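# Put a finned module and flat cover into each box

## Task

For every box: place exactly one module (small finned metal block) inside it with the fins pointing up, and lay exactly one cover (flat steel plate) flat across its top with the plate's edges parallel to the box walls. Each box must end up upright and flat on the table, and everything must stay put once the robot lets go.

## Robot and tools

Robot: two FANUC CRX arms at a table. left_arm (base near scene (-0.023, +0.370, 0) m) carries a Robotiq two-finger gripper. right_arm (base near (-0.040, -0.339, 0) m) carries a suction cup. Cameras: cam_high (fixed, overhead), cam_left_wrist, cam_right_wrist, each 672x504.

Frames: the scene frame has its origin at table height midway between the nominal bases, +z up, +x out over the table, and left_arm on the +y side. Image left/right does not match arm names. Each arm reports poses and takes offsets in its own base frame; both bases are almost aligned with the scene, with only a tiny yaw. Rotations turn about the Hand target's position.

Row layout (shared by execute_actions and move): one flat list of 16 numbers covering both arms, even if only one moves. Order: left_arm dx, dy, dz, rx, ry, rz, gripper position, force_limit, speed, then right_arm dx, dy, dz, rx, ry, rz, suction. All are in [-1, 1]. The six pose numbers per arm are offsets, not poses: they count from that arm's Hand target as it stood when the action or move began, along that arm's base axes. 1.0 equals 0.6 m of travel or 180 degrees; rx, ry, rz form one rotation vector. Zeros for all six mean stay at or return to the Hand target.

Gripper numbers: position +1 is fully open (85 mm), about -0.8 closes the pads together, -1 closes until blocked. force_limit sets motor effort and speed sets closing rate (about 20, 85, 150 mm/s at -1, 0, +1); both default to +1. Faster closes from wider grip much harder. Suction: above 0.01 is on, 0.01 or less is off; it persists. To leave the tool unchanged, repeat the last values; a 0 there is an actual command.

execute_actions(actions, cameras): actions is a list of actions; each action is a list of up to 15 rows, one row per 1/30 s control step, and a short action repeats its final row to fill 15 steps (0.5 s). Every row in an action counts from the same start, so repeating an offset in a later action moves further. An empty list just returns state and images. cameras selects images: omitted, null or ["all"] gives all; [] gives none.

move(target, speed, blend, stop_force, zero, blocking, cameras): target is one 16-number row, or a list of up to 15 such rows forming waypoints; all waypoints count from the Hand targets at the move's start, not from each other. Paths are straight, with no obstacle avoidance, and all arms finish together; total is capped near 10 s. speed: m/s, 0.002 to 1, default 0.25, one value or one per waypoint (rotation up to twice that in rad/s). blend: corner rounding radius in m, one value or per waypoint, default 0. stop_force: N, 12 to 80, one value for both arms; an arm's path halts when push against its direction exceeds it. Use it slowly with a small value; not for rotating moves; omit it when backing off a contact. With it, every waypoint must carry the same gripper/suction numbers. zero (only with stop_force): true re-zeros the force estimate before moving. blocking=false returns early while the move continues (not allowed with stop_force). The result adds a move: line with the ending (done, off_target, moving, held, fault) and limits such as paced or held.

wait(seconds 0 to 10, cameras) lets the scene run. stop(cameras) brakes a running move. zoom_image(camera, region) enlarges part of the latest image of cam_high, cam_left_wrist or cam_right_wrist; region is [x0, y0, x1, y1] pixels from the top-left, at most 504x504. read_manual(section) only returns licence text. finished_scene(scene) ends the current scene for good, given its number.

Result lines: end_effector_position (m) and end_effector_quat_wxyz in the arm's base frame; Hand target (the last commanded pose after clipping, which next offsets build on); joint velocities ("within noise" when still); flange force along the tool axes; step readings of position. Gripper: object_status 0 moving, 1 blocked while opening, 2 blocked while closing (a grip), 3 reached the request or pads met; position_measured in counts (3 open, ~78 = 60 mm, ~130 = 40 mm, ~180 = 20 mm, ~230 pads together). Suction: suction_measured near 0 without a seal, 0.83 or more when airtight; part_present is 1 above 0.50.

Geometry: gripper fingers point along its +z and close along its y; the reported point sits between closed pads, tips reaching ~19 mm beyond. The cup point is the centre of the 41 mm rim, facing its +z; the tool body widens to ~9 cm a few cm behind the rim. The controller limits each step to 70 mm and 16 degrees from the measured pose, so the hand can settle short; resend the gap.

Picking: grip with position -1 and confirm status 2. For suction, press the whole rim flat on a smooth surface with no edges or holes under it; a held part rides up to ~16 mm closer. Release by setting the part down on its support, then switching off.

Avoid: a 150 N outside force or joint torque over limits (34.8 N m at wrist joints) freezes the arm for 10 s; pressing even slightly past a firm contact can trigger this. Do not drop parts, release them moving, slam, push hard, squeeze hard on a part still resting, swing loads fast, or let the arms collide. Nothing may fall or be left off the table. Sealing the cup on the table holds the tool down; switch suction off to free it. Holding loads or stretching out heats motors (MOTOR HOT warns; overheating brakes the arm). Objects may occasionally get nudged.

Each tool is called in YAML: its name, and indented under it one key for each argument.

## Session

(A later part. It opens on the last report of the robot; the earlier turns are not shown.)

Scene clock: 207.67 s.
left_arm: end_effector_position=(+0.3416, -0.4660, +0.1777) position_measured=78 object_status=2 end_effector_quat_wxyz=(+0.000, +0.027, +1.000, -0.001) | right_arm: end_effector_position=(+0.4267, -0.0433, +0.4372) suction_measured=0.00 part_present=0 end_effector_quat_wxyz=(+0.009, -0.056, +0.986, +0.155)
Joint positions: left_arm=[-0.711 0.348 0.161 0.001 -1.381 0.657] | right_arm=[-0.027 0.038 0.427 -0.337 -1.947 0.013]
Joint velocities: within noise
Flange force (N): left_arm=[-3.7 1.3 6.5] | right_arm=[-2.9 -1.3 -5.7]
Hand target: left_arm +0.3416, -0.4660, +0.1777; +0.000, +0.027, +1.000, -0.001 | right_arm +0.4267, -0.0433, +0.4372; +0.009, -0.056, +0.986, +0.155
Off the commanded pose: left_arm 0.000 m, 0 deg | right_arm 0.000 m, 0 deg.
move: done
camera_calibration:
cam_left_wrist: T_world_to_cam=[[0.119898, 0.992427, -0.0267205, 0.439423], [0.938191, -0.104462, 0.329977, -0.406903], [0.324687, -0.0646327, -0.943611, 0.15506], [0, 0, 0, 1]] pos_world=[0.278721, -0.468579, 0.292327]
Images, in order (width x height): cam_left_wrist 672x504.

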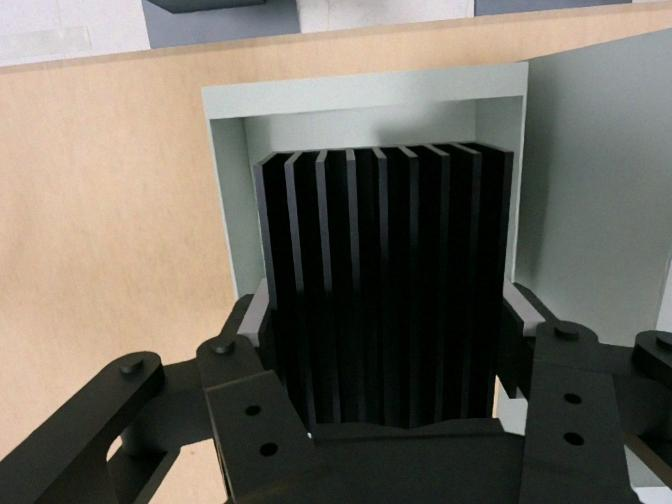

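move:
  target: [0.002,0.002,-0.205,0,0,0,-1,-0.8,-1,0,0,0,0,0,0,0]
  speed: 0.12
  cameras: ["cam_left_wrist"]

move:
  target: [0,0,-0.055,0,0,0,-1,-0.8,-1,0,0,0,0,0,0,0]
  speed: 0.01
  stop_force: 12
  cameras: ["cam_left_wrist"]

Scene clock: 225.87 s.
left_arm: end_effector_position=(+0.3428, -0.4648, +0.0547) position_measured=78 object_status=2 end_effector_quat_wxyz=(+0.000, +0.027, +1.000, -0.001) | right_arm: end_effector_position=(+0.4267, -0.0433, +0.4372) suction_measured=0.00 part_present=0 end_effector_quat_wxyz=(+0.009, -0.056, +0.986, +0.155)
Joint positions: left_arm=[-0.708 0.443 -0.011 0.001 -1.116 0.654] | right_arm=[-0.027 0.038 0.427 -0.337 -1.947 0.013]
Joint velocities: within noise
Flange force (N): left_arm=[-3.9 -0.2 7.3] | right_arm=[-3.1 -1.1 -5.4]
Hand target: left_arm +0.3428, -0.4648, +0.0547; +0.000, +0.027, +1.000, -0.001 | right_arm +0.4267, -0.0433, +0.4372; +0.009, -0.056, +0.986, +0.155
Off the commanded pose: left_arm 0.000 m, 0 deg | right_arm 0.000 m, 0 deg.
move: done
camera_calibration:
cam_left_wrist: T_world_to_cam=[[0.119898, 0.992427, -0.0267205, 0.434801], [0.938191, -0.104462, 0.329977, -0.367317], [0.324687, -0.0646327, -0.943611, 0.038684], [0, 0, 0, 1]] pos_world=[0.279921, -0.467379, 0.169327]
Images, in order (width x height): cam_left_wrist 672x504.

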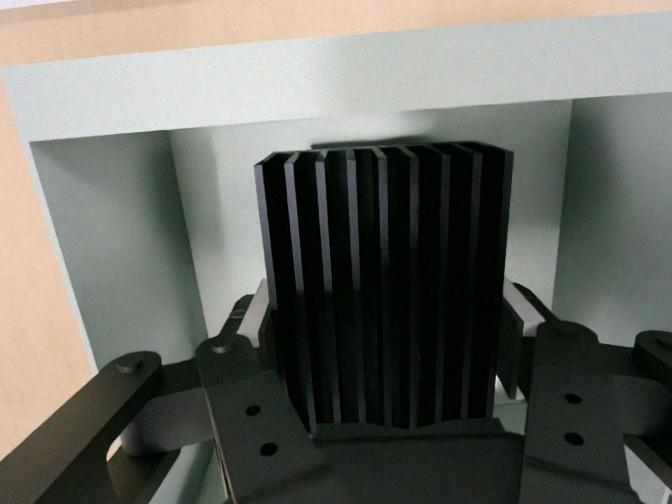

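Scene clock: 229.90 s.
left_arm: end_effector_position=(+0.3428, -0.4648, +0.0217) position_measured=78 object_status=2 end_effector_quat_wxyz=(+0.000, +0.027, +1.000, -0.001) | right_arm: end_effector_position=(+0.4267, -0.0433, +0.4372) suction_measured=0.00 part_present=0 end_effector_quat_wxyz=(+0.009, -0.056, +0.986, +0.155)
Joint positions: left_arm=[-0.708 0.481 -0.042 0.001 -1.047 0.654] | right_arm=[-0.027 0.038 0.427 -0.337 -1.947 0.013]
Joint velocities: within noise
Flange force (N): left_arm=[-4.4 -0.5 8.1] | right_arm=[-2.7 -1.7 -5.3]
Hand target: left_arm +0.3428, -0.4648, +0.0217; +0.000, +0.027, +1.000, -0.001 | right_arm +0.4267, -0.0433, +0.4372; +0.009, -0.056, +0.986, +0.155
Off the commanded pose: left_arm 0.000 m, 0 deg | right_arm 0.000 m, 0 deg.
move: done
camera_calibration:
cam_left_wrist: T_world_to_cam=[[0.119901, 0.992426, -0.0267303, 0.433917], [0.938233, -0.104469, 0.329857, -0.356393], [0.324566, -0.0646292, -0.943652, 0.00749153], [0, 0, 0, 1]] pos_world=[0.279921, -0.467379, 0.136227]
Images, in order (width x height): cam_left_wrist 672x504.

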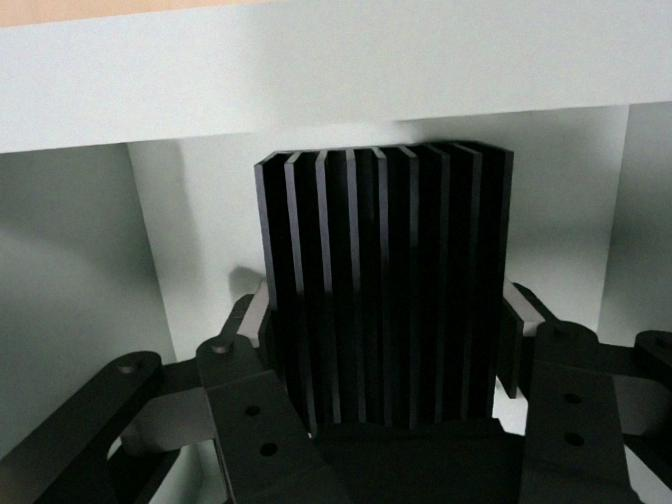

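move:
  target: [0,0,-0.025,0,0,0,-1,-0.8,-1,0,0,0,0,0,0,0]
  speed: 0.006
  stop_force: 12
  zero: false
  cameras: ["cam_left_wrist"]

Scene clock: 234.93 s.
left_arm: end_effector_position=(+0.3428, -0.4648, +0.0202) position_measured=78 object_status=2 end_effector_quat_wxyz=(+0.000, +0.027, +1.000, -0.001) | right_arm: end_effector_position=(+0.4267, -0.0433, +0.4372) suction_measured=0.00 part_present=0 end_effector_quat_wxyz=(+0.009, -0.056, +0.986, +0.155)
Joint positions: left_arm=[-0.708 0.482 -0.043 0.001 -1.044 0.654] | right_arm=[-0.027 0.038 0.427 -0.337 -1.947 0.013]
Joint velocities: within noise
Flange force (N): left_arm=[-0.8 9.3 -16.2] | right_arm=[-3.7 -1.5 -6.1]
Hand target: left_arm +0.3428, -0.4648, +0.0202; +0.000, +0.027, +1.000, -0.001 (not the last commanded pose) | right_arm +0.4267, -0.0433, +0.4372; +0.009, -0.056, +0.986, +0.155
Off the commanded pose: left_arm 0.014 m, 0 deg | right_arm 0.000 m, 0 deg.
move: contact (left_arm)
camera_calibration:
cam_left_wrist: T_world_to_cam=[[0.11984, 0.99243, -0.0268571, 0.433913], [0.938241, -0.10437, 0.329865, -0.355856], [0.324565, -0.0647296, -0.943646, 0.00602842], [0, 0, 0, 1]] pos_world=[0.279921, -0.467378, 0.134727]
Images, in order (width x height): cam_left_wrist 672x504.

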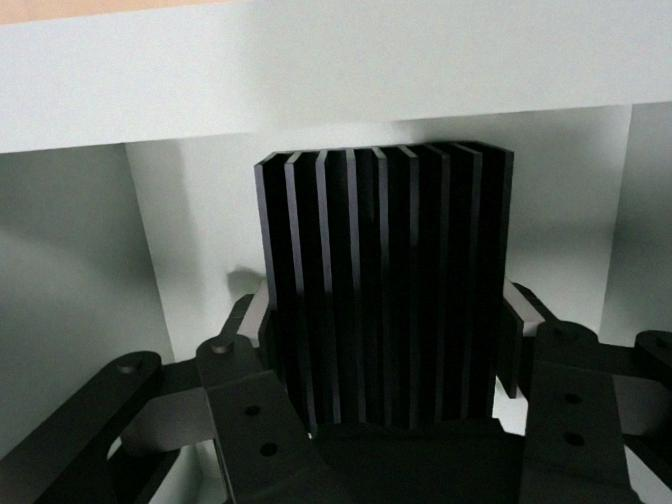

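move:
  target: [0,0,0,0,0,0,0.68,-0.8,-1,0,0,0,0,0,0,0]
  cameras: ["cam_left_wrist"]

Scene clock: 239.43 s.
left_arm: end_effector_position=(+0.3428, -0.4648, +0.0202) position_measured=43 object_status=0 end_effector_quat_wxyz=(+0.000, +0.027, +1.000, -0.001) | right_arm: end_effector_position=(+0.4267, -0.0433, +0.4372) suction_measured=0.00 part_present=0 end_effector_quat_wxyz=(+0.009, -0.056, +0.986, +0.155)
Joint positions: left_arm=[-0.708 0.482 -0.043 0.001 -1.044 0.654] | right_arm=[-0.027 0.038 0.427 -0.337 -1.947 0.013]
Joint velocities: within noise
Flange force (N): left_arm=[-4.4 -0.9 6.1] | right_arm=[-3.2 -1.1 -5.6]
Hand target: left_arm +0.3428, -0.4648, +0.0202; +0.000, +0.027, +1.000, -0.001 | right_arm +0.4267, -0.0433, +0.4372; +0.009, -0.056, +0.986, +0.155
Off the commanded pose: left_arm 0.000 m, 0 deg | right_arm 0.000 m, 0 deg.
move: done
camera_calibration:
cam_left_wrist: T_world_to_cam=[[0.119898, 0.992427, -0.0267205, 0.433877], [0.938191, -0.104462, 0.329977, -0.3559], [0.324687, -0.0646327, -0.943611, 0.00603512], [0, 0, 0, 1]] pos_world=[0.279921, -0.467379, 0.134727]
Images, in order (width x height): cam_left_wrist 672x504.

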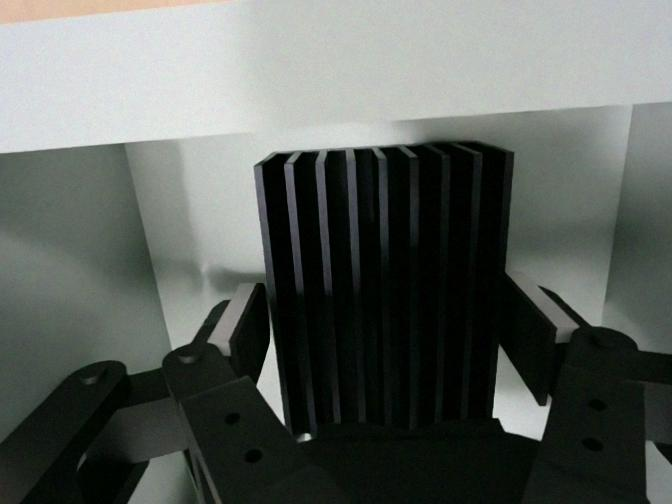

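move:
  target: [0,0,0.55,0,0,0,0.68,-0.8,-1,0,0,0,0,0,0,0]
  speed: 0.15
  cameras: ["cam_left_wrist"]

zoom_image:
  camera: "cam_left_wrist"
  region: [200, 50, 460, 290]

move:
  target: [-0.1,0.95,0,0,0,0,0.68,-0.8,-1,0,0,0,0,0,0,0]

zoom_image:
  camera: "cam_high"
  region: [320, 150, 450, 310]

Scene clock: 246.30 s.
left_arm: end_effector_position=(+0.3428, -0.4648, +0.3502) position_measured=44 object_status=3 end_effector_quat_wxyz=(+0.000, +0.027, +1.000, -0.001) | right_arm: end_effector_position=(+0.4267, -0.0433, +0.4372) suction_measured=0.00 part_present=0 end_effector_quat_wxyz=(+0.009, -0.056, +0.986, +0.155)
Joint positions: left_arm=[-0.708 0.355 0.573 0.001 -1.787 0.655] | right_arm=[-0.027 0.038 0.427 -0.337 -1.947 0.013]
Joint velocities: within noise
Flange force (N): left_arm=[-6.3 -3.0 0.1] | right_arm=[-2.7 -0.8 -5.2]
Hand target: left_arm +0.3428, -0.4648, +0.3502; +0.000, +0.027, +1.000, -0.001 | right_arm +0.4267, -0.0433, +0.4372; +0.009, -0.056, +0.986, +0.155
Off the commanded pose: left_arm 0.000 m, 0 deg | right_arm 0.000 m, 0 deg.
move: done
camera_calibration:
cam_left_wrist: T_world_to_cam=[[0.119808, 0.992436, -0.0267652, 0.442745], [0.938233, -0.104368, 0.329887, -0.464718], [0.324599, -0.0646352, -0.943641, 0.317464], [0, 0, 0, 1]] pos_world=[0.279921, -0.467379, 0.464727]
Images, in order (width x height): cam_left_wrist 672x504.

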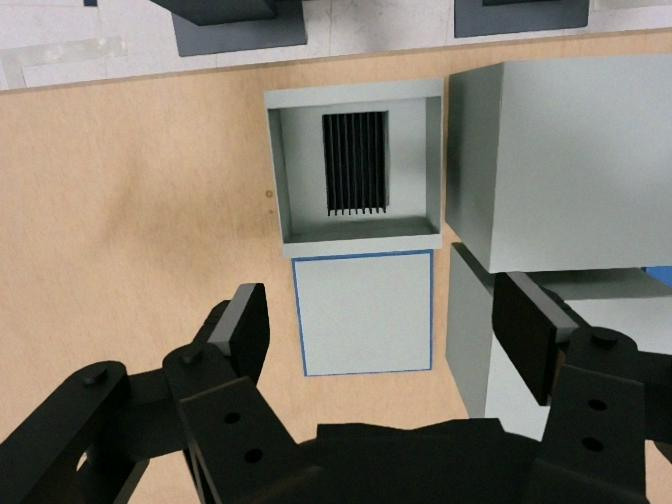

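Scaled by 1.938 from the camera's 672x504 image, which has a finer 960x720 frame.

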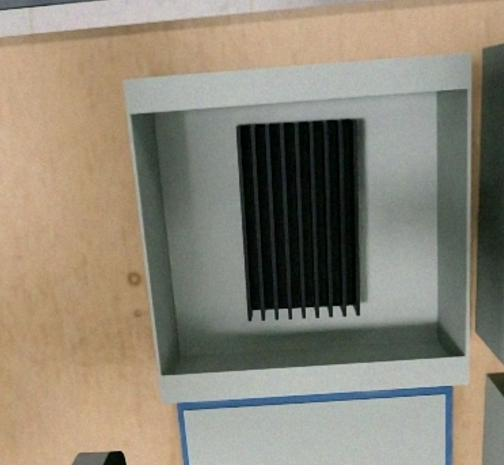

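Scene clock: 249.20 s.
left_arm: end_effector_position=(+0.2828, +0.1052, +0.3502) position_measured=44 object_status=3 end_effector_quat_wxyz=(+0.000, +0.027, +1.000, -0.001) | right_arm: end_effector_position=(+0.4267, -0.0433, +0.4372) suction_measured=0.00 part_present=0 end_effector_quat_wxyz=(+0.009, -0.056, +0.986, +0.155)
Joint positions: left_arm=[0.803 -0.367 -0.145 0.002 -1.793 -0.856] | right_arm=[-0.027 0.038 0.427 -0.337 -1.947 0.013]
Joint velocities: within noise
Flange force (N): left_arm=[5.9 6.6 2.8] | right_arm=[-3.5 -1.1 -6.1]
Hand target: left_arm +0.2828, +0.1052, +0.3502; +0.000, +0.027, +1.000, -0.001 | right_arm +0.4267, -0.0433, +0.4372; +0.009, -0.056, +0.986, +0.155
Off the commanded pose: left_arm 0.000 m, 0 deg | right_arm 0.000 m, 0 deg.
move: done
camera_calibration:
cam_left_wrist: T_world_to_cam=[[0.119898, 0.992427, -0.0267205, -0.115693], [0.938191, -0.104462, 0.329977, -0.349001], [0.324687, -0.0646327, -0.943611, 0.373836], [0, 0, 0, 1]] pos_world=[0.219921, 0.102521, 0.464827]
cam_right_wrist: T_world_to_cam=[[0.129962, -0.94819, -0.289906, 0.0385472], [-0.875298, -0.247072, 0.415704, 0.206914], [-0.465794, 0.199729, -0.862058, 0.658448], [0, 0, 0, 1]] pos_world=[0.482802, -0.0438384, 0.492781]

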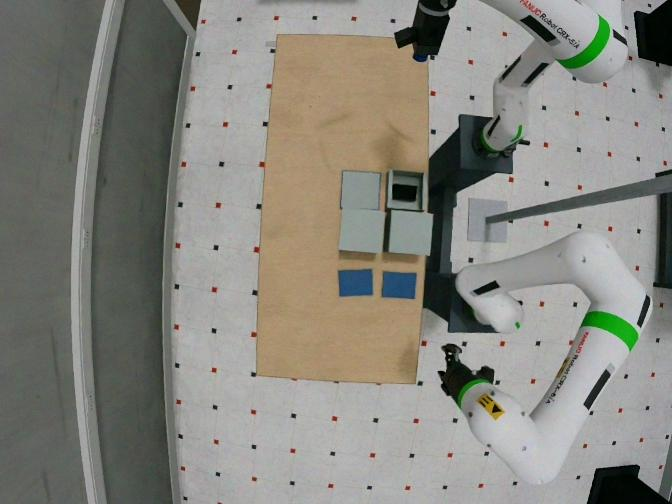

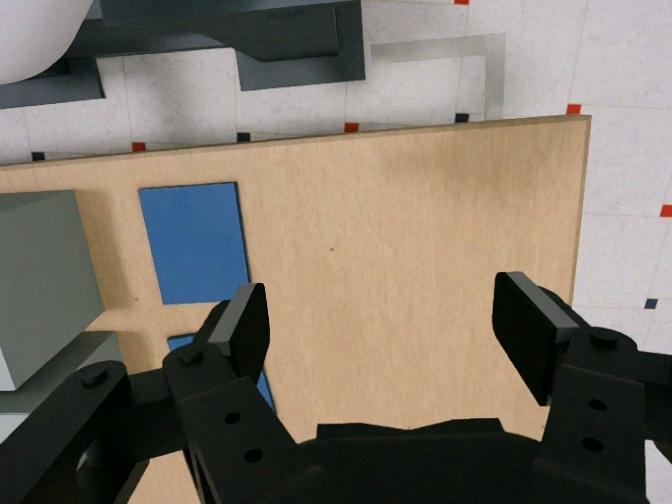

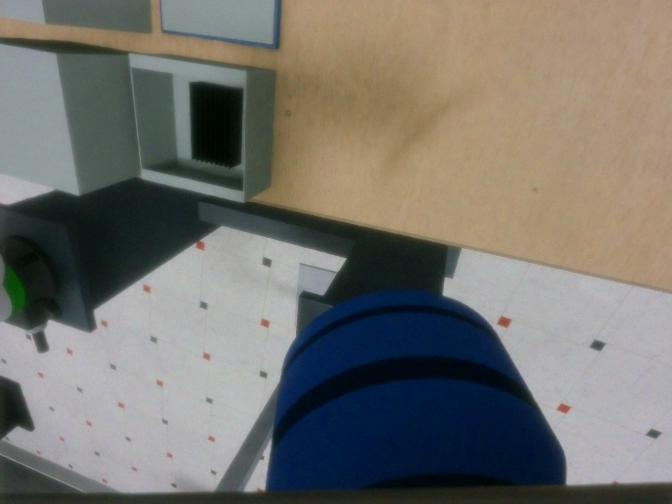

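Scaled by 3.150 from the camera's 672x504 image, which has a finer 960x720 frame.

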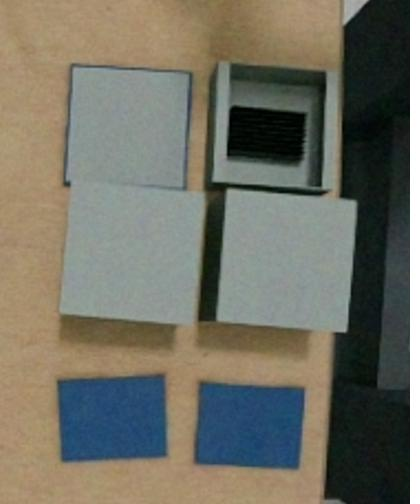

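move:
  target: [0,0,0,0,0,0,0.68,-0.8,-1,0.222,0.222,-0.062,-0.1003,0.0058,-0.0363,0]
  cameras: ["cam_right_wrist"]

zoom_image:
  camera: "cam_right_wrist"
  region: [60, 0, 360, 300]

Scene clock: 270.83 s.
left_arm: end_effector_position=(+0.2828, +0.1052, +0.3502) position_measured=44 object_status=3 end_effector_quat_wxyz=(+0.000, +0.027, +1.000, -0.001) | right_arm: end_effector_position=(+0.5599, +0.0898, +0.4000) suction_measured=0.00 part_present=0 end_effector_quat_wxyz=(+0.000, +0.001, +1.000, -0.001)
Joint positions: left_arm=[0.803 -0.367 -0.145 0.002 -1.793 -0.856] | right_arm=[0.392 0.349 0.643 0.003 -1.865 -0.393]
Joint velocities: within noise
Flange force (N): left_arm=[3.1 4.9 3.9] | right_arm=[-9.2 0.3 -7.8]
Hand target: left_arm +0.2828, +0.1052, +0.3502; +0.000, +0.027, +1.000, -0.001 | right_arm +0.5599, +0.0899, +0.4000; +0.000, +0.001, +1.000, -0.001
Off the commanded pose: left_arm 0.000 m, 0 deg | right_arm 0.000 m, 0 deg.
move: done
camera_calibration:
cam_right_wrist: T_world_to_cam=[[0.015354, -0.99971, 0.0185343, 0.0821348], [-0.881675, -0.00479353, 0.471833, 0.331107], [-0.471608, -0.0235857, -0.881493, 0.692942], [0, 0, 0, 1]] pos_world=[0.617465, 0.100042, 0.453074]
Images, in order (width x height): cam_right_wrist 672x504.

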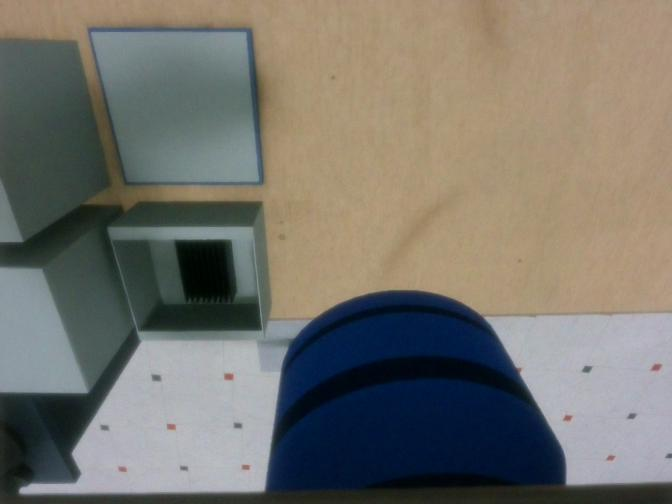

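Scaled by 1.680 from the camera's 672x504 image, which has a finer 960x720 frame.

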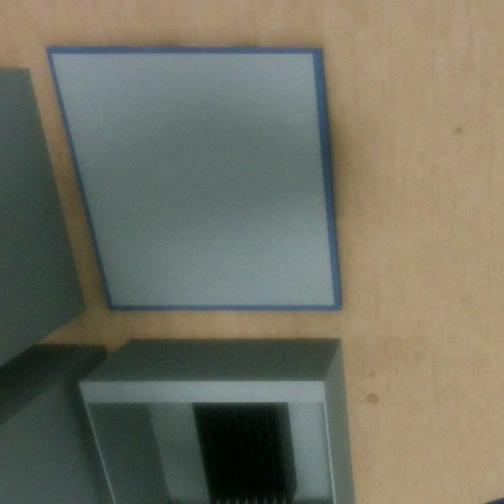

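zoom_image:
  camera: "cam_right_wrist"
  region: [90, 190, 290, 350]

Scaled by 2.520 from the camera's 672x504 image, which has a finer 960x720 frame.

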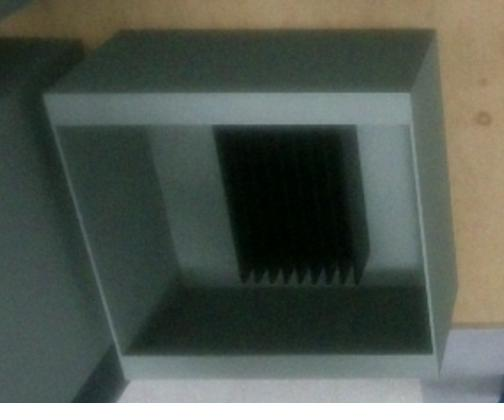

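move:
  target:
    - [0,0,0,0,0,0,0.68,-0.8,-1,-0.019,0.2785,-0.3,0,0,0,0]
    - [0,0,0,0,0,0,0.68,-0.8,-1,-0.019,0.2785,-0.6,0,0,0,0]
  blend: 0.03
  cameras: ["cam_right_wrist","cam_high"]

move:
  target: [0,0,0,0,0,0,0.68,-0.8,-1,0,0,-0.08,0,0,0,1]
  speed: 0.01
  stop_force: 12
  cameras: ["cam_right_wrist"]

Scene clock: 301.93 s.
left_arm: end_effector_position=(+0.2828, +0.1052, +0.3502) position_measured=44 object_status=3 end_effector_quat_wxyz=(+0.000, +0.027, +1.000, -0.001) | right_arm: end_effector_position=(+0.5485, +0.2570, +0.0401) suction_measured=0.00 part_present=0 end_effector_quat_wxyz=(+0.000, +0.001, +1.000, -0.001)
Joint positions: left_arm=[0.803 -0.367 -0.145 0.002 -1.793 -0.856] | right_arm=[0.656 0.542 0.055 0.003 -1.084 -0.659]
Joint velocities: within noise
Flange force (N): left_arm=[3.0 4.9 3.1] | right_arm=[-5.2 1.3 -1.5]
Hand target: left_arm +0.2828, +0.1052, +0.3502; +0.000, +0.027, +1.000, -0.001 | right_arm +0.5485, +0.2570, +0.0400; +0.000, +0.001, +1.000, -0.001
Off the commanded pose: left_arm 0.000 m, 0 deg | right_arm 0.000 m, 0 deg.
move: done
camera_calibration:
cam_right_wrist: T_world_to_cam=[[0.0153541, -0.99971, 0.0185342, 0.256034], [-0.881675, -0.00479363, 0.471833, 0.491717], [-0.471608, -0.0235857, -0.881493, 0.374169], [0, 0, 0, 1]] pos_world=[0.606065, 0.267142, 0.0930739]
Images, in order (width x height): cam_high 672x504, cam_right_wrist 672x504.

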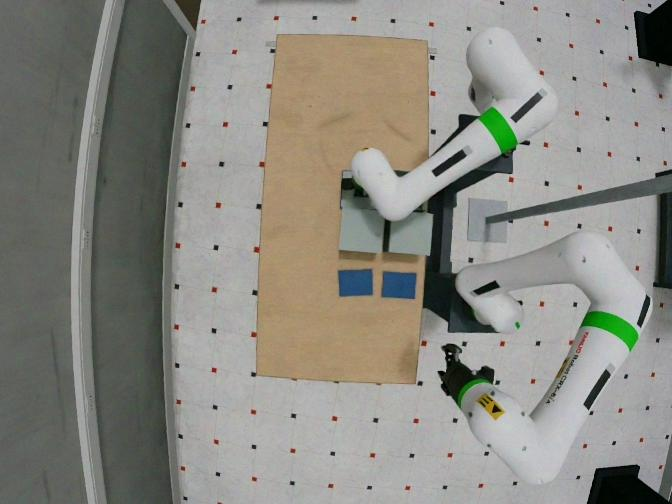

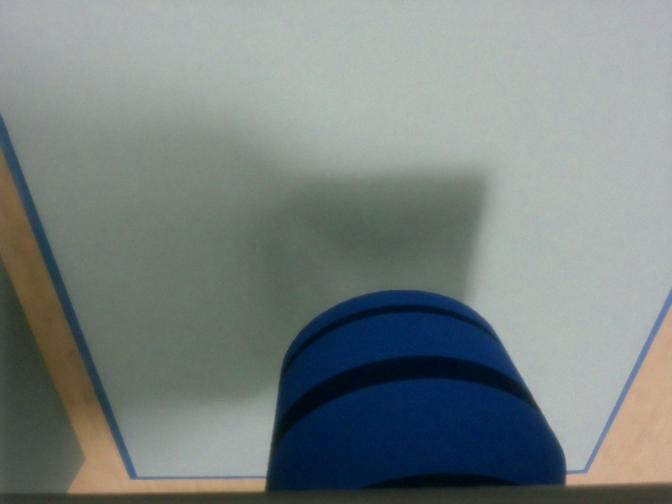

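Scene clock: 307.27 s.
left_arm: end_effector_position=(+0.2828, +0.1052, +0.3502) position_measured=44 object_status=3 end_effector_quat_wxyz=(+0.000, +0.027, +1.000, -0.001) | right_arm: end_effector_position=(+0.5485, +0.2570, -0.0068) suction_measured=1.00 part_present=1 end_effector_quat_wxyz=(+0.000, +0.001, +1.000, -0.001)
Joint positions: left_arm=[0.803 -0.367 -0.145 0.002 -1.793 -0.856] | right_arm=[0.656 0.601 0.021 0.004 -0.992 -0.66]
Joint velocities: within noise
Flange force (N): left_arm=[3.8 4.6 2.9] | right_arm=[7.0 -0.7 -30.3]
Hand target: left_arm +0.2828, +0.1052, +0.3502; +0.000, +0.027, +1.000, -0.001 | right_arm +0.5485, +0.2570, -0.0068; +0.000, +0.001, +1.000, -0.001 (not the last commanded pose)
Off the commanded pose: left_arm 0.000 m, 0 deg | right_arm 0.001 m, 0 deg.
move: contact (right_arm)
camera_calibration:
cam_right_wrist: T_world_to_cam=[[0.0154398, -0.99971, 0.0184884, 0.256852], [-0.881737, -0.00489399, 0.471715, 0.514004], [-0.471488, -0.0235851, -0.881557, 0.332805], [0, 0, 0, 1]] pos_world=[0.606165, 0.267142, 0.0461742]
Images, in order (width x height): cam_right_wrist 672x504.

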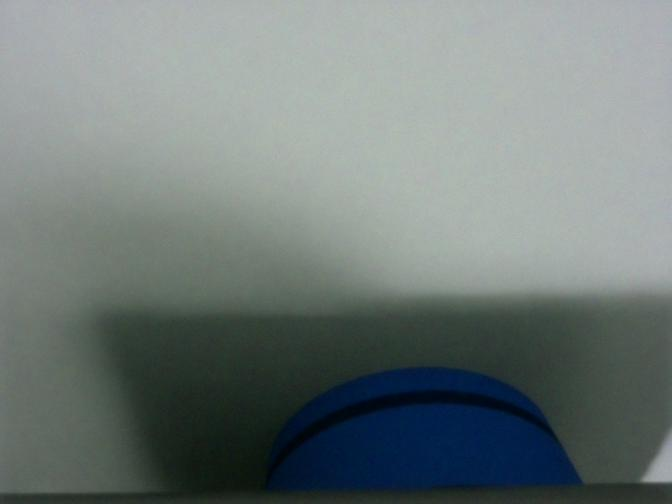

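move:
  target:
    - [0,0,0,0,0,0,0.68,-0.8,-1,0,0,0.1,0,0,0,1]
    - [0,0,0,0,0,0,0.68,-0.8,-1,0,0,0.25,0,0,0,1]
    - [0,0,0,0,0,0,0.68,-0.8,-1,-0.3043,-0.0052,0.25,0,0,0,1]
  speed: [0.05,0.1,0.12]
  cameras: ["cam_right_wrist","cam_high"]

zoom_image:
  camera: "cam_right_wrist"
  region: [90, 190, 590, 504]

Scene clock: 316.60 s.
left_arm: end_effector_position=(+0.2828, +0.1052, +0.3502) position_measured=44 object_status=3 end_effector_quat_wxyz=(+0.000, +0.027, +1.000, -0.001) | right_arm: end_effector_position=(+0.3660, +0.2538, +0.1432) suction_measured=1.00 part_present=1 end_effector_quat_wxyz=(+0.000, +0.001, +1.000, -0.001)
Joint positions: left_arm=[0.803 -0.367 -0.145 0.002 -1.793 -0.856] | right_arm=[0.904 0.062 -0.31 0.003 -1.2 -0.907]
Joint velocities: within noise
Flange force (N): left_arm=[4.7 4.4 4.1] | right_arm=[-2.1 0.7 0.6]
Hand target: left_arm +0.2828, +0.1052, +0.3502; +0.000, +0.027, +1.000, -0.001 | right_arm +0.3659, +0.2538, +0.1432; +0.000, +0.001, +1.000, -0.001
Off the commanded pose: left_arm 0.000 m, 0 deg | right_arm 0.000 m, 0 deg.
move: done
camera_calibration:
cam_right_wrist: T_world_to_cam=[[0.0153515, -0.99971, 0.0185354, 0.253825], [-0.881739, -0.00479403, 0.471714, 0.282289], [-0.471488, -0.0235849, -0.881557, 0.378919], [0, 0, 0, 1]] pos_world=[0.423664, 0.264042, 0.196174]
Images, in order (width x height): cam_high 672x504, cam_right_wrist 672x504.

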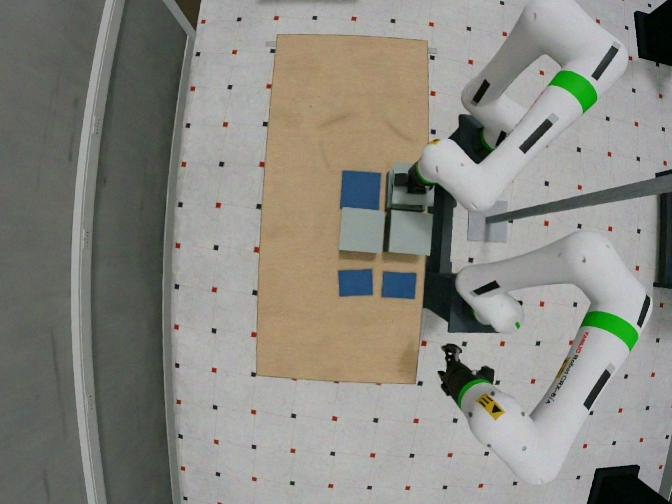

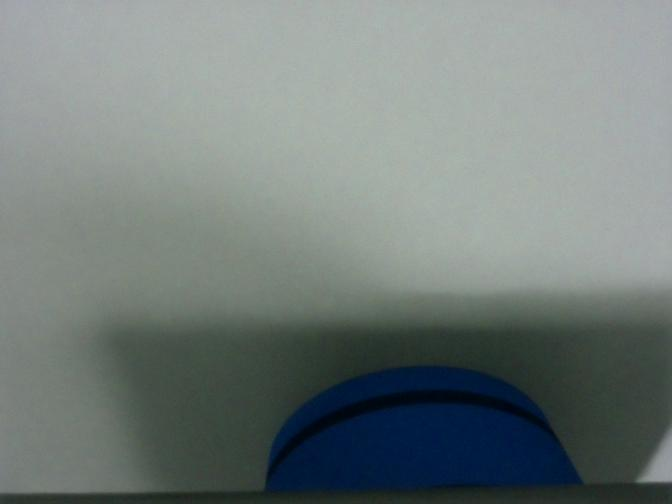

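Scaled by 1.008 from the camera's 672x504 image, which has a finer 960x720 frame.

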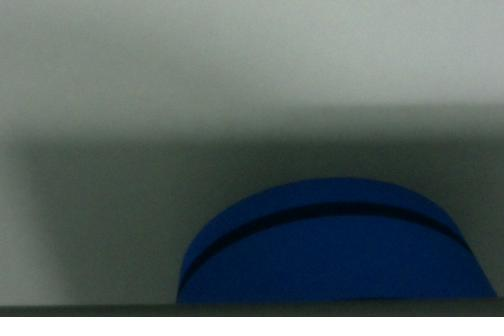

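move:
  target: [0,0,0,0,0,0,0.68,-0.8,-1,0,0,-0.1,0,0,0,1]
  speed: 0.08
  cameras: ["cam_high"]

zoom_image:
  camera: "cam_high"
  region: [330, 150, 450, 270]

move:
  target: [0,0,0,0,0,0,0.68,-0.8,-1,0,0,-0.06,0,0,0,1]
  speed: 0.008
  stop_force: 12
  cameras: ["cam_high"]

zoom_image:
  camera: "cam_high"
  region: [330, 150, 450, 270]

Scene clock: 323.97 s.
left_arm: end_effector_position=(+0.2828, +0.1052, +0.3502) position_measured=44 object_status=3 end_effector_quat_wxyz=(+0.000, +0.027, +1.000, -0.001) | right_arm: end_effector_position=(+0.3659, +0.2539, +0.0832) suction_measured=1.00 part_present=1 end_effector_quat_wxyz=(+0.000, +0.001, +1.000, -0.001)
Joint positions: left_arm=[0.803 -0.367 -0.145 0.002 -1.793 -0.856] | right_arm=[0.904 0.129 -0.391 0.003 -1.052 -0.908]
Joint velocities: within noise
Flange force (N): left_arm=[3.5 5.0 3.1] | right_arm=[-4.0 1.2 0.6]
Hand target: left_arm +0.2828, +0.1052, +0.3502; +0.000, +0.027, +1.000, -0.001 | right_arm +0.3659, +0.2538, +0.0832; +0.000, +0.001, +1.000, -0.001
Off the commanded pose: left_arm 0.000 m, 0 deg | right_arm 0.000 m, 0 deg.
move: done
Images, in order (width x height): cam_high 672x504.

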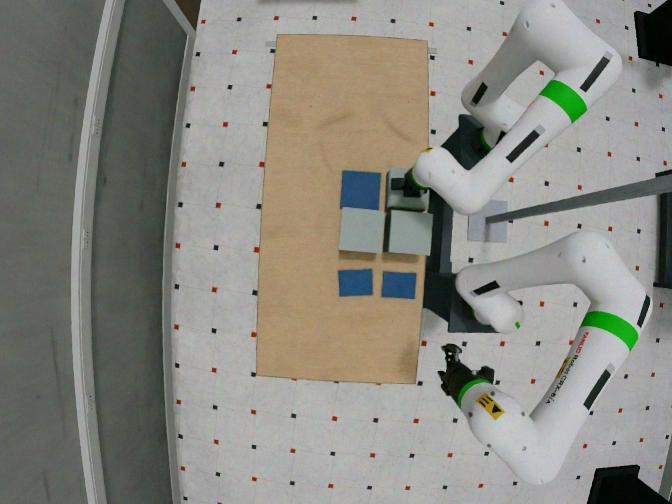

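Scaled by 4.200 from the camera's 672x504 image, which has a finer 960x720 frame.

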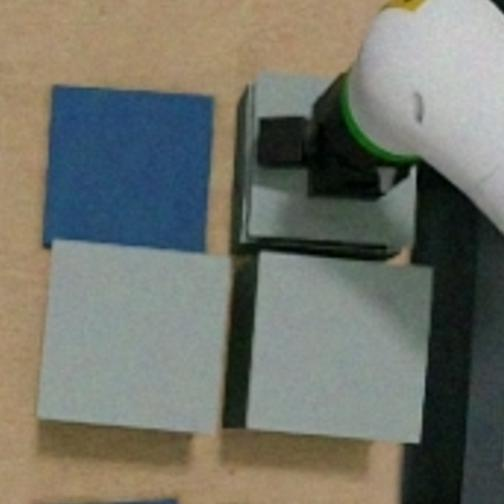

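Scene clock: 327.57 s.
left_arm: end_effector_position=(+0.2828, +0.1052, +0.3502) position_measured=44 object_status=3 end_effector_quat_wxyz=(+0.000, +0.027, +1.000, -0.001) | right_arm: end_effector_position=(+0.3660, +0.2539, +0.0595) suction_measured=1.00 part_present=1 end_effector_quat_wxyz=(+0.001, +0.001, +1.000, -0.001)
Joint positions: left_arm=[0.803 -0.367 -0.145 0.002 -1.793 -0.856] | right_arm=[0.904 0.162 -0.417 0.003 -0.993 -0.908]
Joint velocities: within noise
Flange force (N): left_arm=[2.8 4.8 2.8] | right_arm=[4.6 -1.5 -25.0]
Hand target: left_arm +0.2828, +0.1052, +0.3502; +0.000, +0.027, +1.000, -0.001 | right_arm +0.3660, +0.2539, +0.0595; +0.001, +0.001, +1.000, -0.001 (not the last commanded pose)
Off the commanded pose: left_arm 0.000 m, 0 deg | right_arm 0.012 m, 0 deg.
move: contact (right_arm)
Images, in order (width x height): cam_high 672x504.

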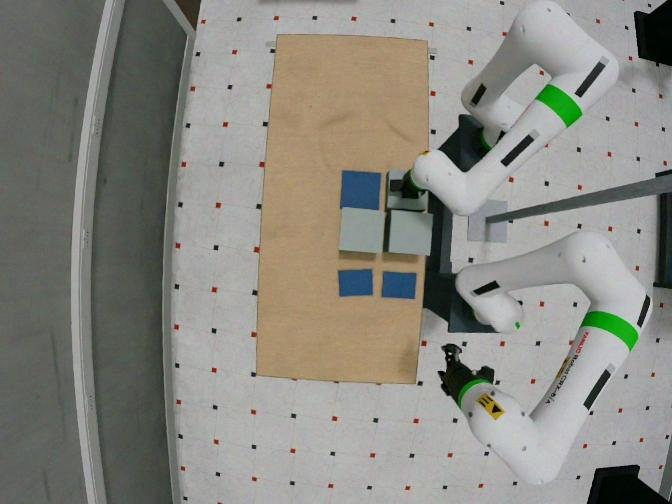

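Scaled by 4.200 from the camera's 672x504 image, which has a finer 960x720 frame.

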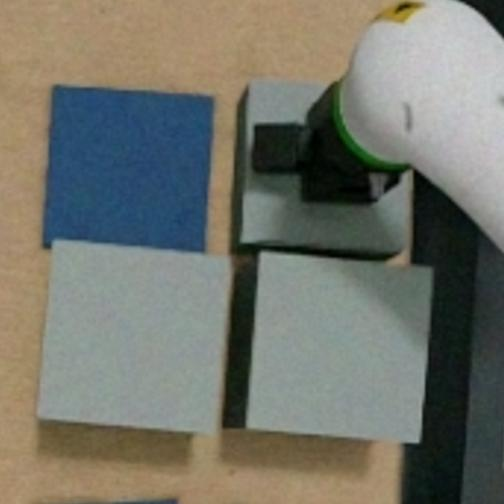

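move:
  target: [0,0,0,0,0,0,0.68,-0.8,-1,0,0,0,0,0,0,0]
  cameras: []

wait:
  seconds: 1
  cameras: []

move:
  target: [0,0,0,0,0,0,0.68,-0.8,-1,0,0,0.06,0,0,0,0]
  speed: 0.03
  cameras: []

move:
  target:
    - [0,0,0,0,0,0,0.68,-0.8,-1,0,0,0.4,0,0,0,0]
    - [0,0,0,0,0,0,0.68,-0.8,-1,0.3233,-0.2735,0.507,0,0,0,0]
  blend: 0.05

zoom_image:
  camera: "cam_high"
  region: [330, 150, 450, 270]

zoom_image:
  camera: "cam_right_wrist"
  region: [90, 190, 290, 350]

Scene clock: 336.27 s.
left_arm: end_effector_position=(+0.2828, +0.1052, +0.3502) position_measured=44 object_status=3 end_effector_quat_wxyz=(+0.000, +0.027, +1.000, -0.001) | right_arm: end_effector_position=(+0.3660, +0.2538, +0.0595) suction_measured=0.00 part_present=0 end_effector_quat_wxyz=(+0.001, +0.001, +1.000, -0.001)
Joint positions: left_arm=[0.803 -0.367 -0.145 0.002 -1.793 -0.856] | right_arm=[0.904 0.162 -0.417 0.003 -0.993 -0.908]
Joint velocities: within noise
Flange force (N): left_arm=[4.5 5.3 3.7] | right_arm=[11.1 -4.6 -54.7]
Hand target: left_arm +0.2828, +0.1052, +0.3502; +0.000, +0.027, +1.000, -0.001 | right_arm +0.3660, +0.2539, +0.0595; +0.001, +0.001, +1.000, -0.001
Off the commanded pose: left_arm 0.000 m, 0 deg | right_arm 0.000 m, 0 deg.
move: done
No camera images: "cameras" was empty.

Scene clock: 337.27 s.
left_arm: end_effector_position=(+0.2828, +0.1052, +0.3502) position_measured=44 object_status=3 end_effector_quat_wxyz=(+0.000, +0.027, +1.000, -0.001) | right_arm: end_effector_position=(+0.3660, +0.2539, +0.0595) suction_measured=0.00 part_present=0 end_effector_quat_wxyz=(+0.001, +0.001, +1.000, -0.001)
Joint positions: left_arm=[0.803 -0.367 -0.145 0.002 -1.793 -0.856] | right_arm=[0.904 0.162 -0.417 0.003 -0.993 -0.908]
Joint velocities: within noise
Flange force (N): left_arm=[2.0 5.1 3.1] | right_arm=[11.9 -5.4 -54.5]
Hand target: left_arm +0.2828, +0.1052, +0.3502; +0.000, +0.027, +1.000, -0.001 | right_arm +0.3660, +0.2539, +0.0595; +0.001, +0.001, +1.000, -0.001
Off the commanded pose: left_arm 0.000 m, 0 deg | right_arm 0.000 m, 0 deg.
wait: 1.00 s; at rest by 0.17 s
No camera images: "cameras" was empty.

Scene clock: 338.80 s.
left_arm: end_effector_position=(+0.2828, +0.1052, +0.3502) position_measured=44 object_status=3 end_effector_quat_wxyz=(+0.000, +0.027, +1.000, -0.001) | right_arm: end_effector_position=(+0.3660, +0.2539, +0.0955) suction_measured=0.00 part_present=0 end_effector_quat_wxyz=(+0.001, +0.001, +1.000, -0.001)
Joint positions: left_arm=[0.803 -0.367 -0.145 0.002 -1.793 -0.856] | right_arm=[0.904 0.114 -0.376 0.003 -1.083 -0.908]
Joint velocities: within noise
Flange force (N): left_arm=[3.8 5.9 2.4] | right_arm=[-3.9 1.0 -2.8]
Hand target: left_arm +0.2828, +0.1052, +0.3502; +0.000, +0.027, +1.000, -0.001 | right_arm +0.3660, +0.2539, +0.0955; +0.001, +0.001, +1.000, -0.001
Off the commanded pose: left_arm 0.000 m, 0 deg | right_arm 0.000 m, 0 deg.
move: done
No camera images: "cameras" was empty.

Scene clock: 341.47 s.
left_arm: end_effector_position=(+0.2828, +0.1052, +0.3502) position_measured=44 object_status=3 end_effector_quat_wxyz=(+0.000, +0.027, +1.000, -0.001) | right_arm: end_effector_position=(+0.5599, +0.0898, +0.3997) suction_measured=0.00 part_present=0 end_effector_quat_wxyz=(+0.001, +0.001, +1.000, -0.001)
Joint positions: left_arm=[0.803 -0.367 -0.145 0.002 -1.793 -0.856] | right_arm=[0.392 0.349 0.641 0.003 -1.863 -0.393]
Joint velocities: within noise
Flange force (N): left_arm=[4.3 4.6 4.1] | right_arm=[-6.9 -0.1 -6.5]
Hand target: left_arm +0.2828, +0.1052, +0.3502; +0.000, +0.027, +1.000, -0.001 | right_arm +0.5600, +0.0898, +0.3997; +0.001, +0.001, +1.000, -0.001
Off the commanded pose: left_arm 0.000 m, 0 deg | right_arm 0.000 m, 0 deg.
move: done
camera_calibration:
cam_left_wrist: T_world_to_cam=[[0.119808, 0.992436, -0.0267652, -0.115755], [0.938233, -0.104368, 0.329887, -0.348934], [0.324599, -0.0646352, -0.943641, 0.373782], [0, 0, 0, 1]] pos_world=[0.219921, 0.102621, 0.464727]
cam_right_wrist: T_world_to_cam=[[0.0154372, -0.99971, 0.0184895, 0.0820097], [-0.881801, -0.00489439, 0.471596, 0.331578], [-0.471369, -0.0235842, -0.881621, 0.692545], [0, 0, 0, 1]] pos_world=[0.617564, 0.0999419, 0.452675]

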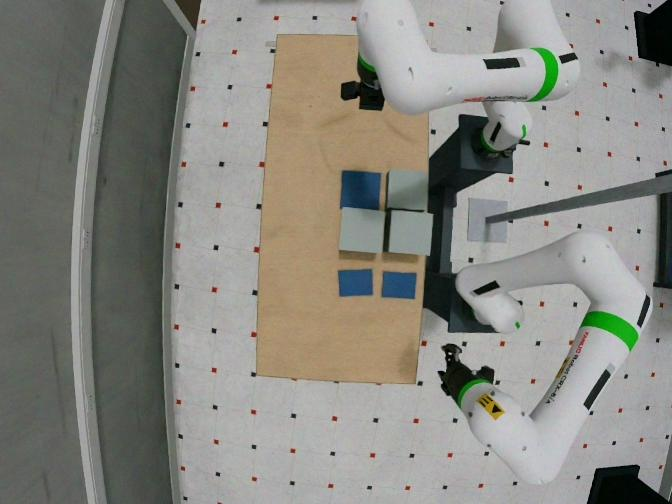

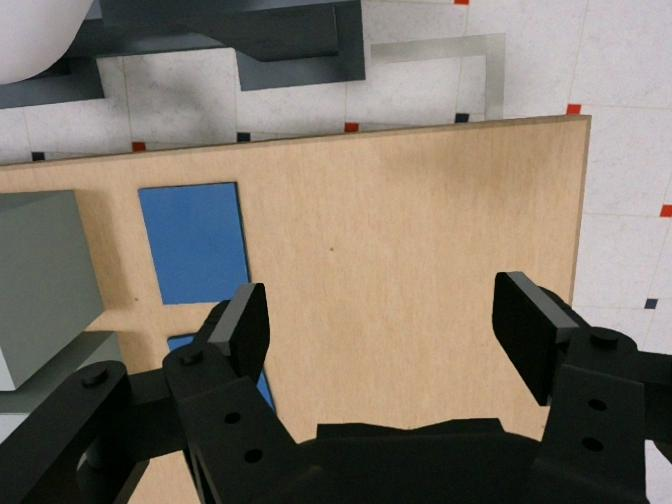

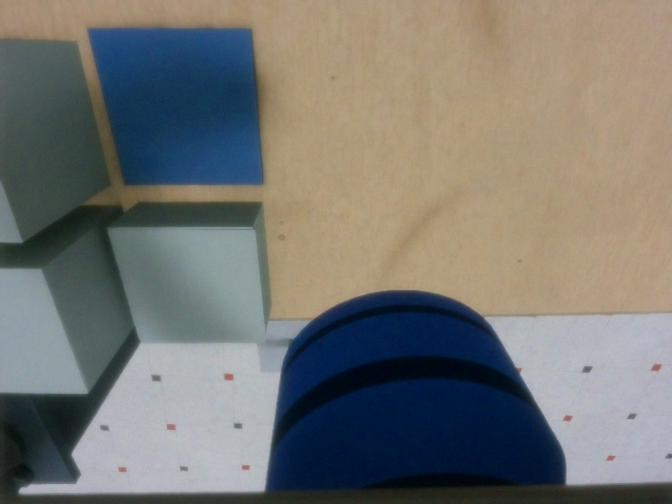

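Scaled by 4.200 from the camera's 672x504 image, which has a finer 960x720 frame.

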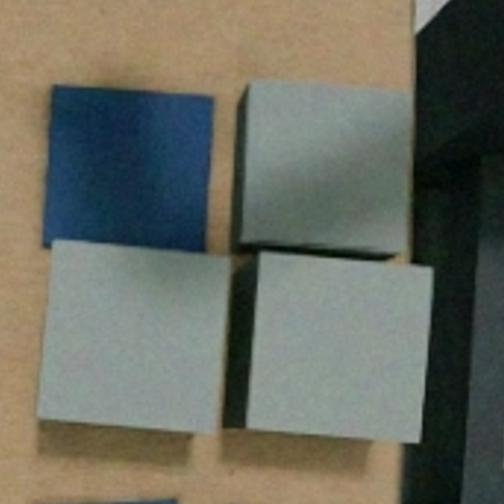

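Scaled by 2.520 from the camera's 672x504 image, which has a finer 960x720 frame.

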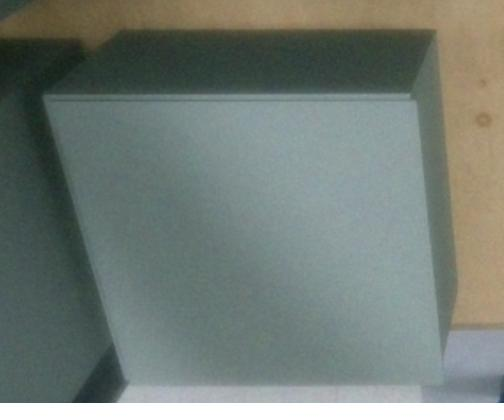

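finished_scene:
  scene: 1

The scene is finished: the task was done.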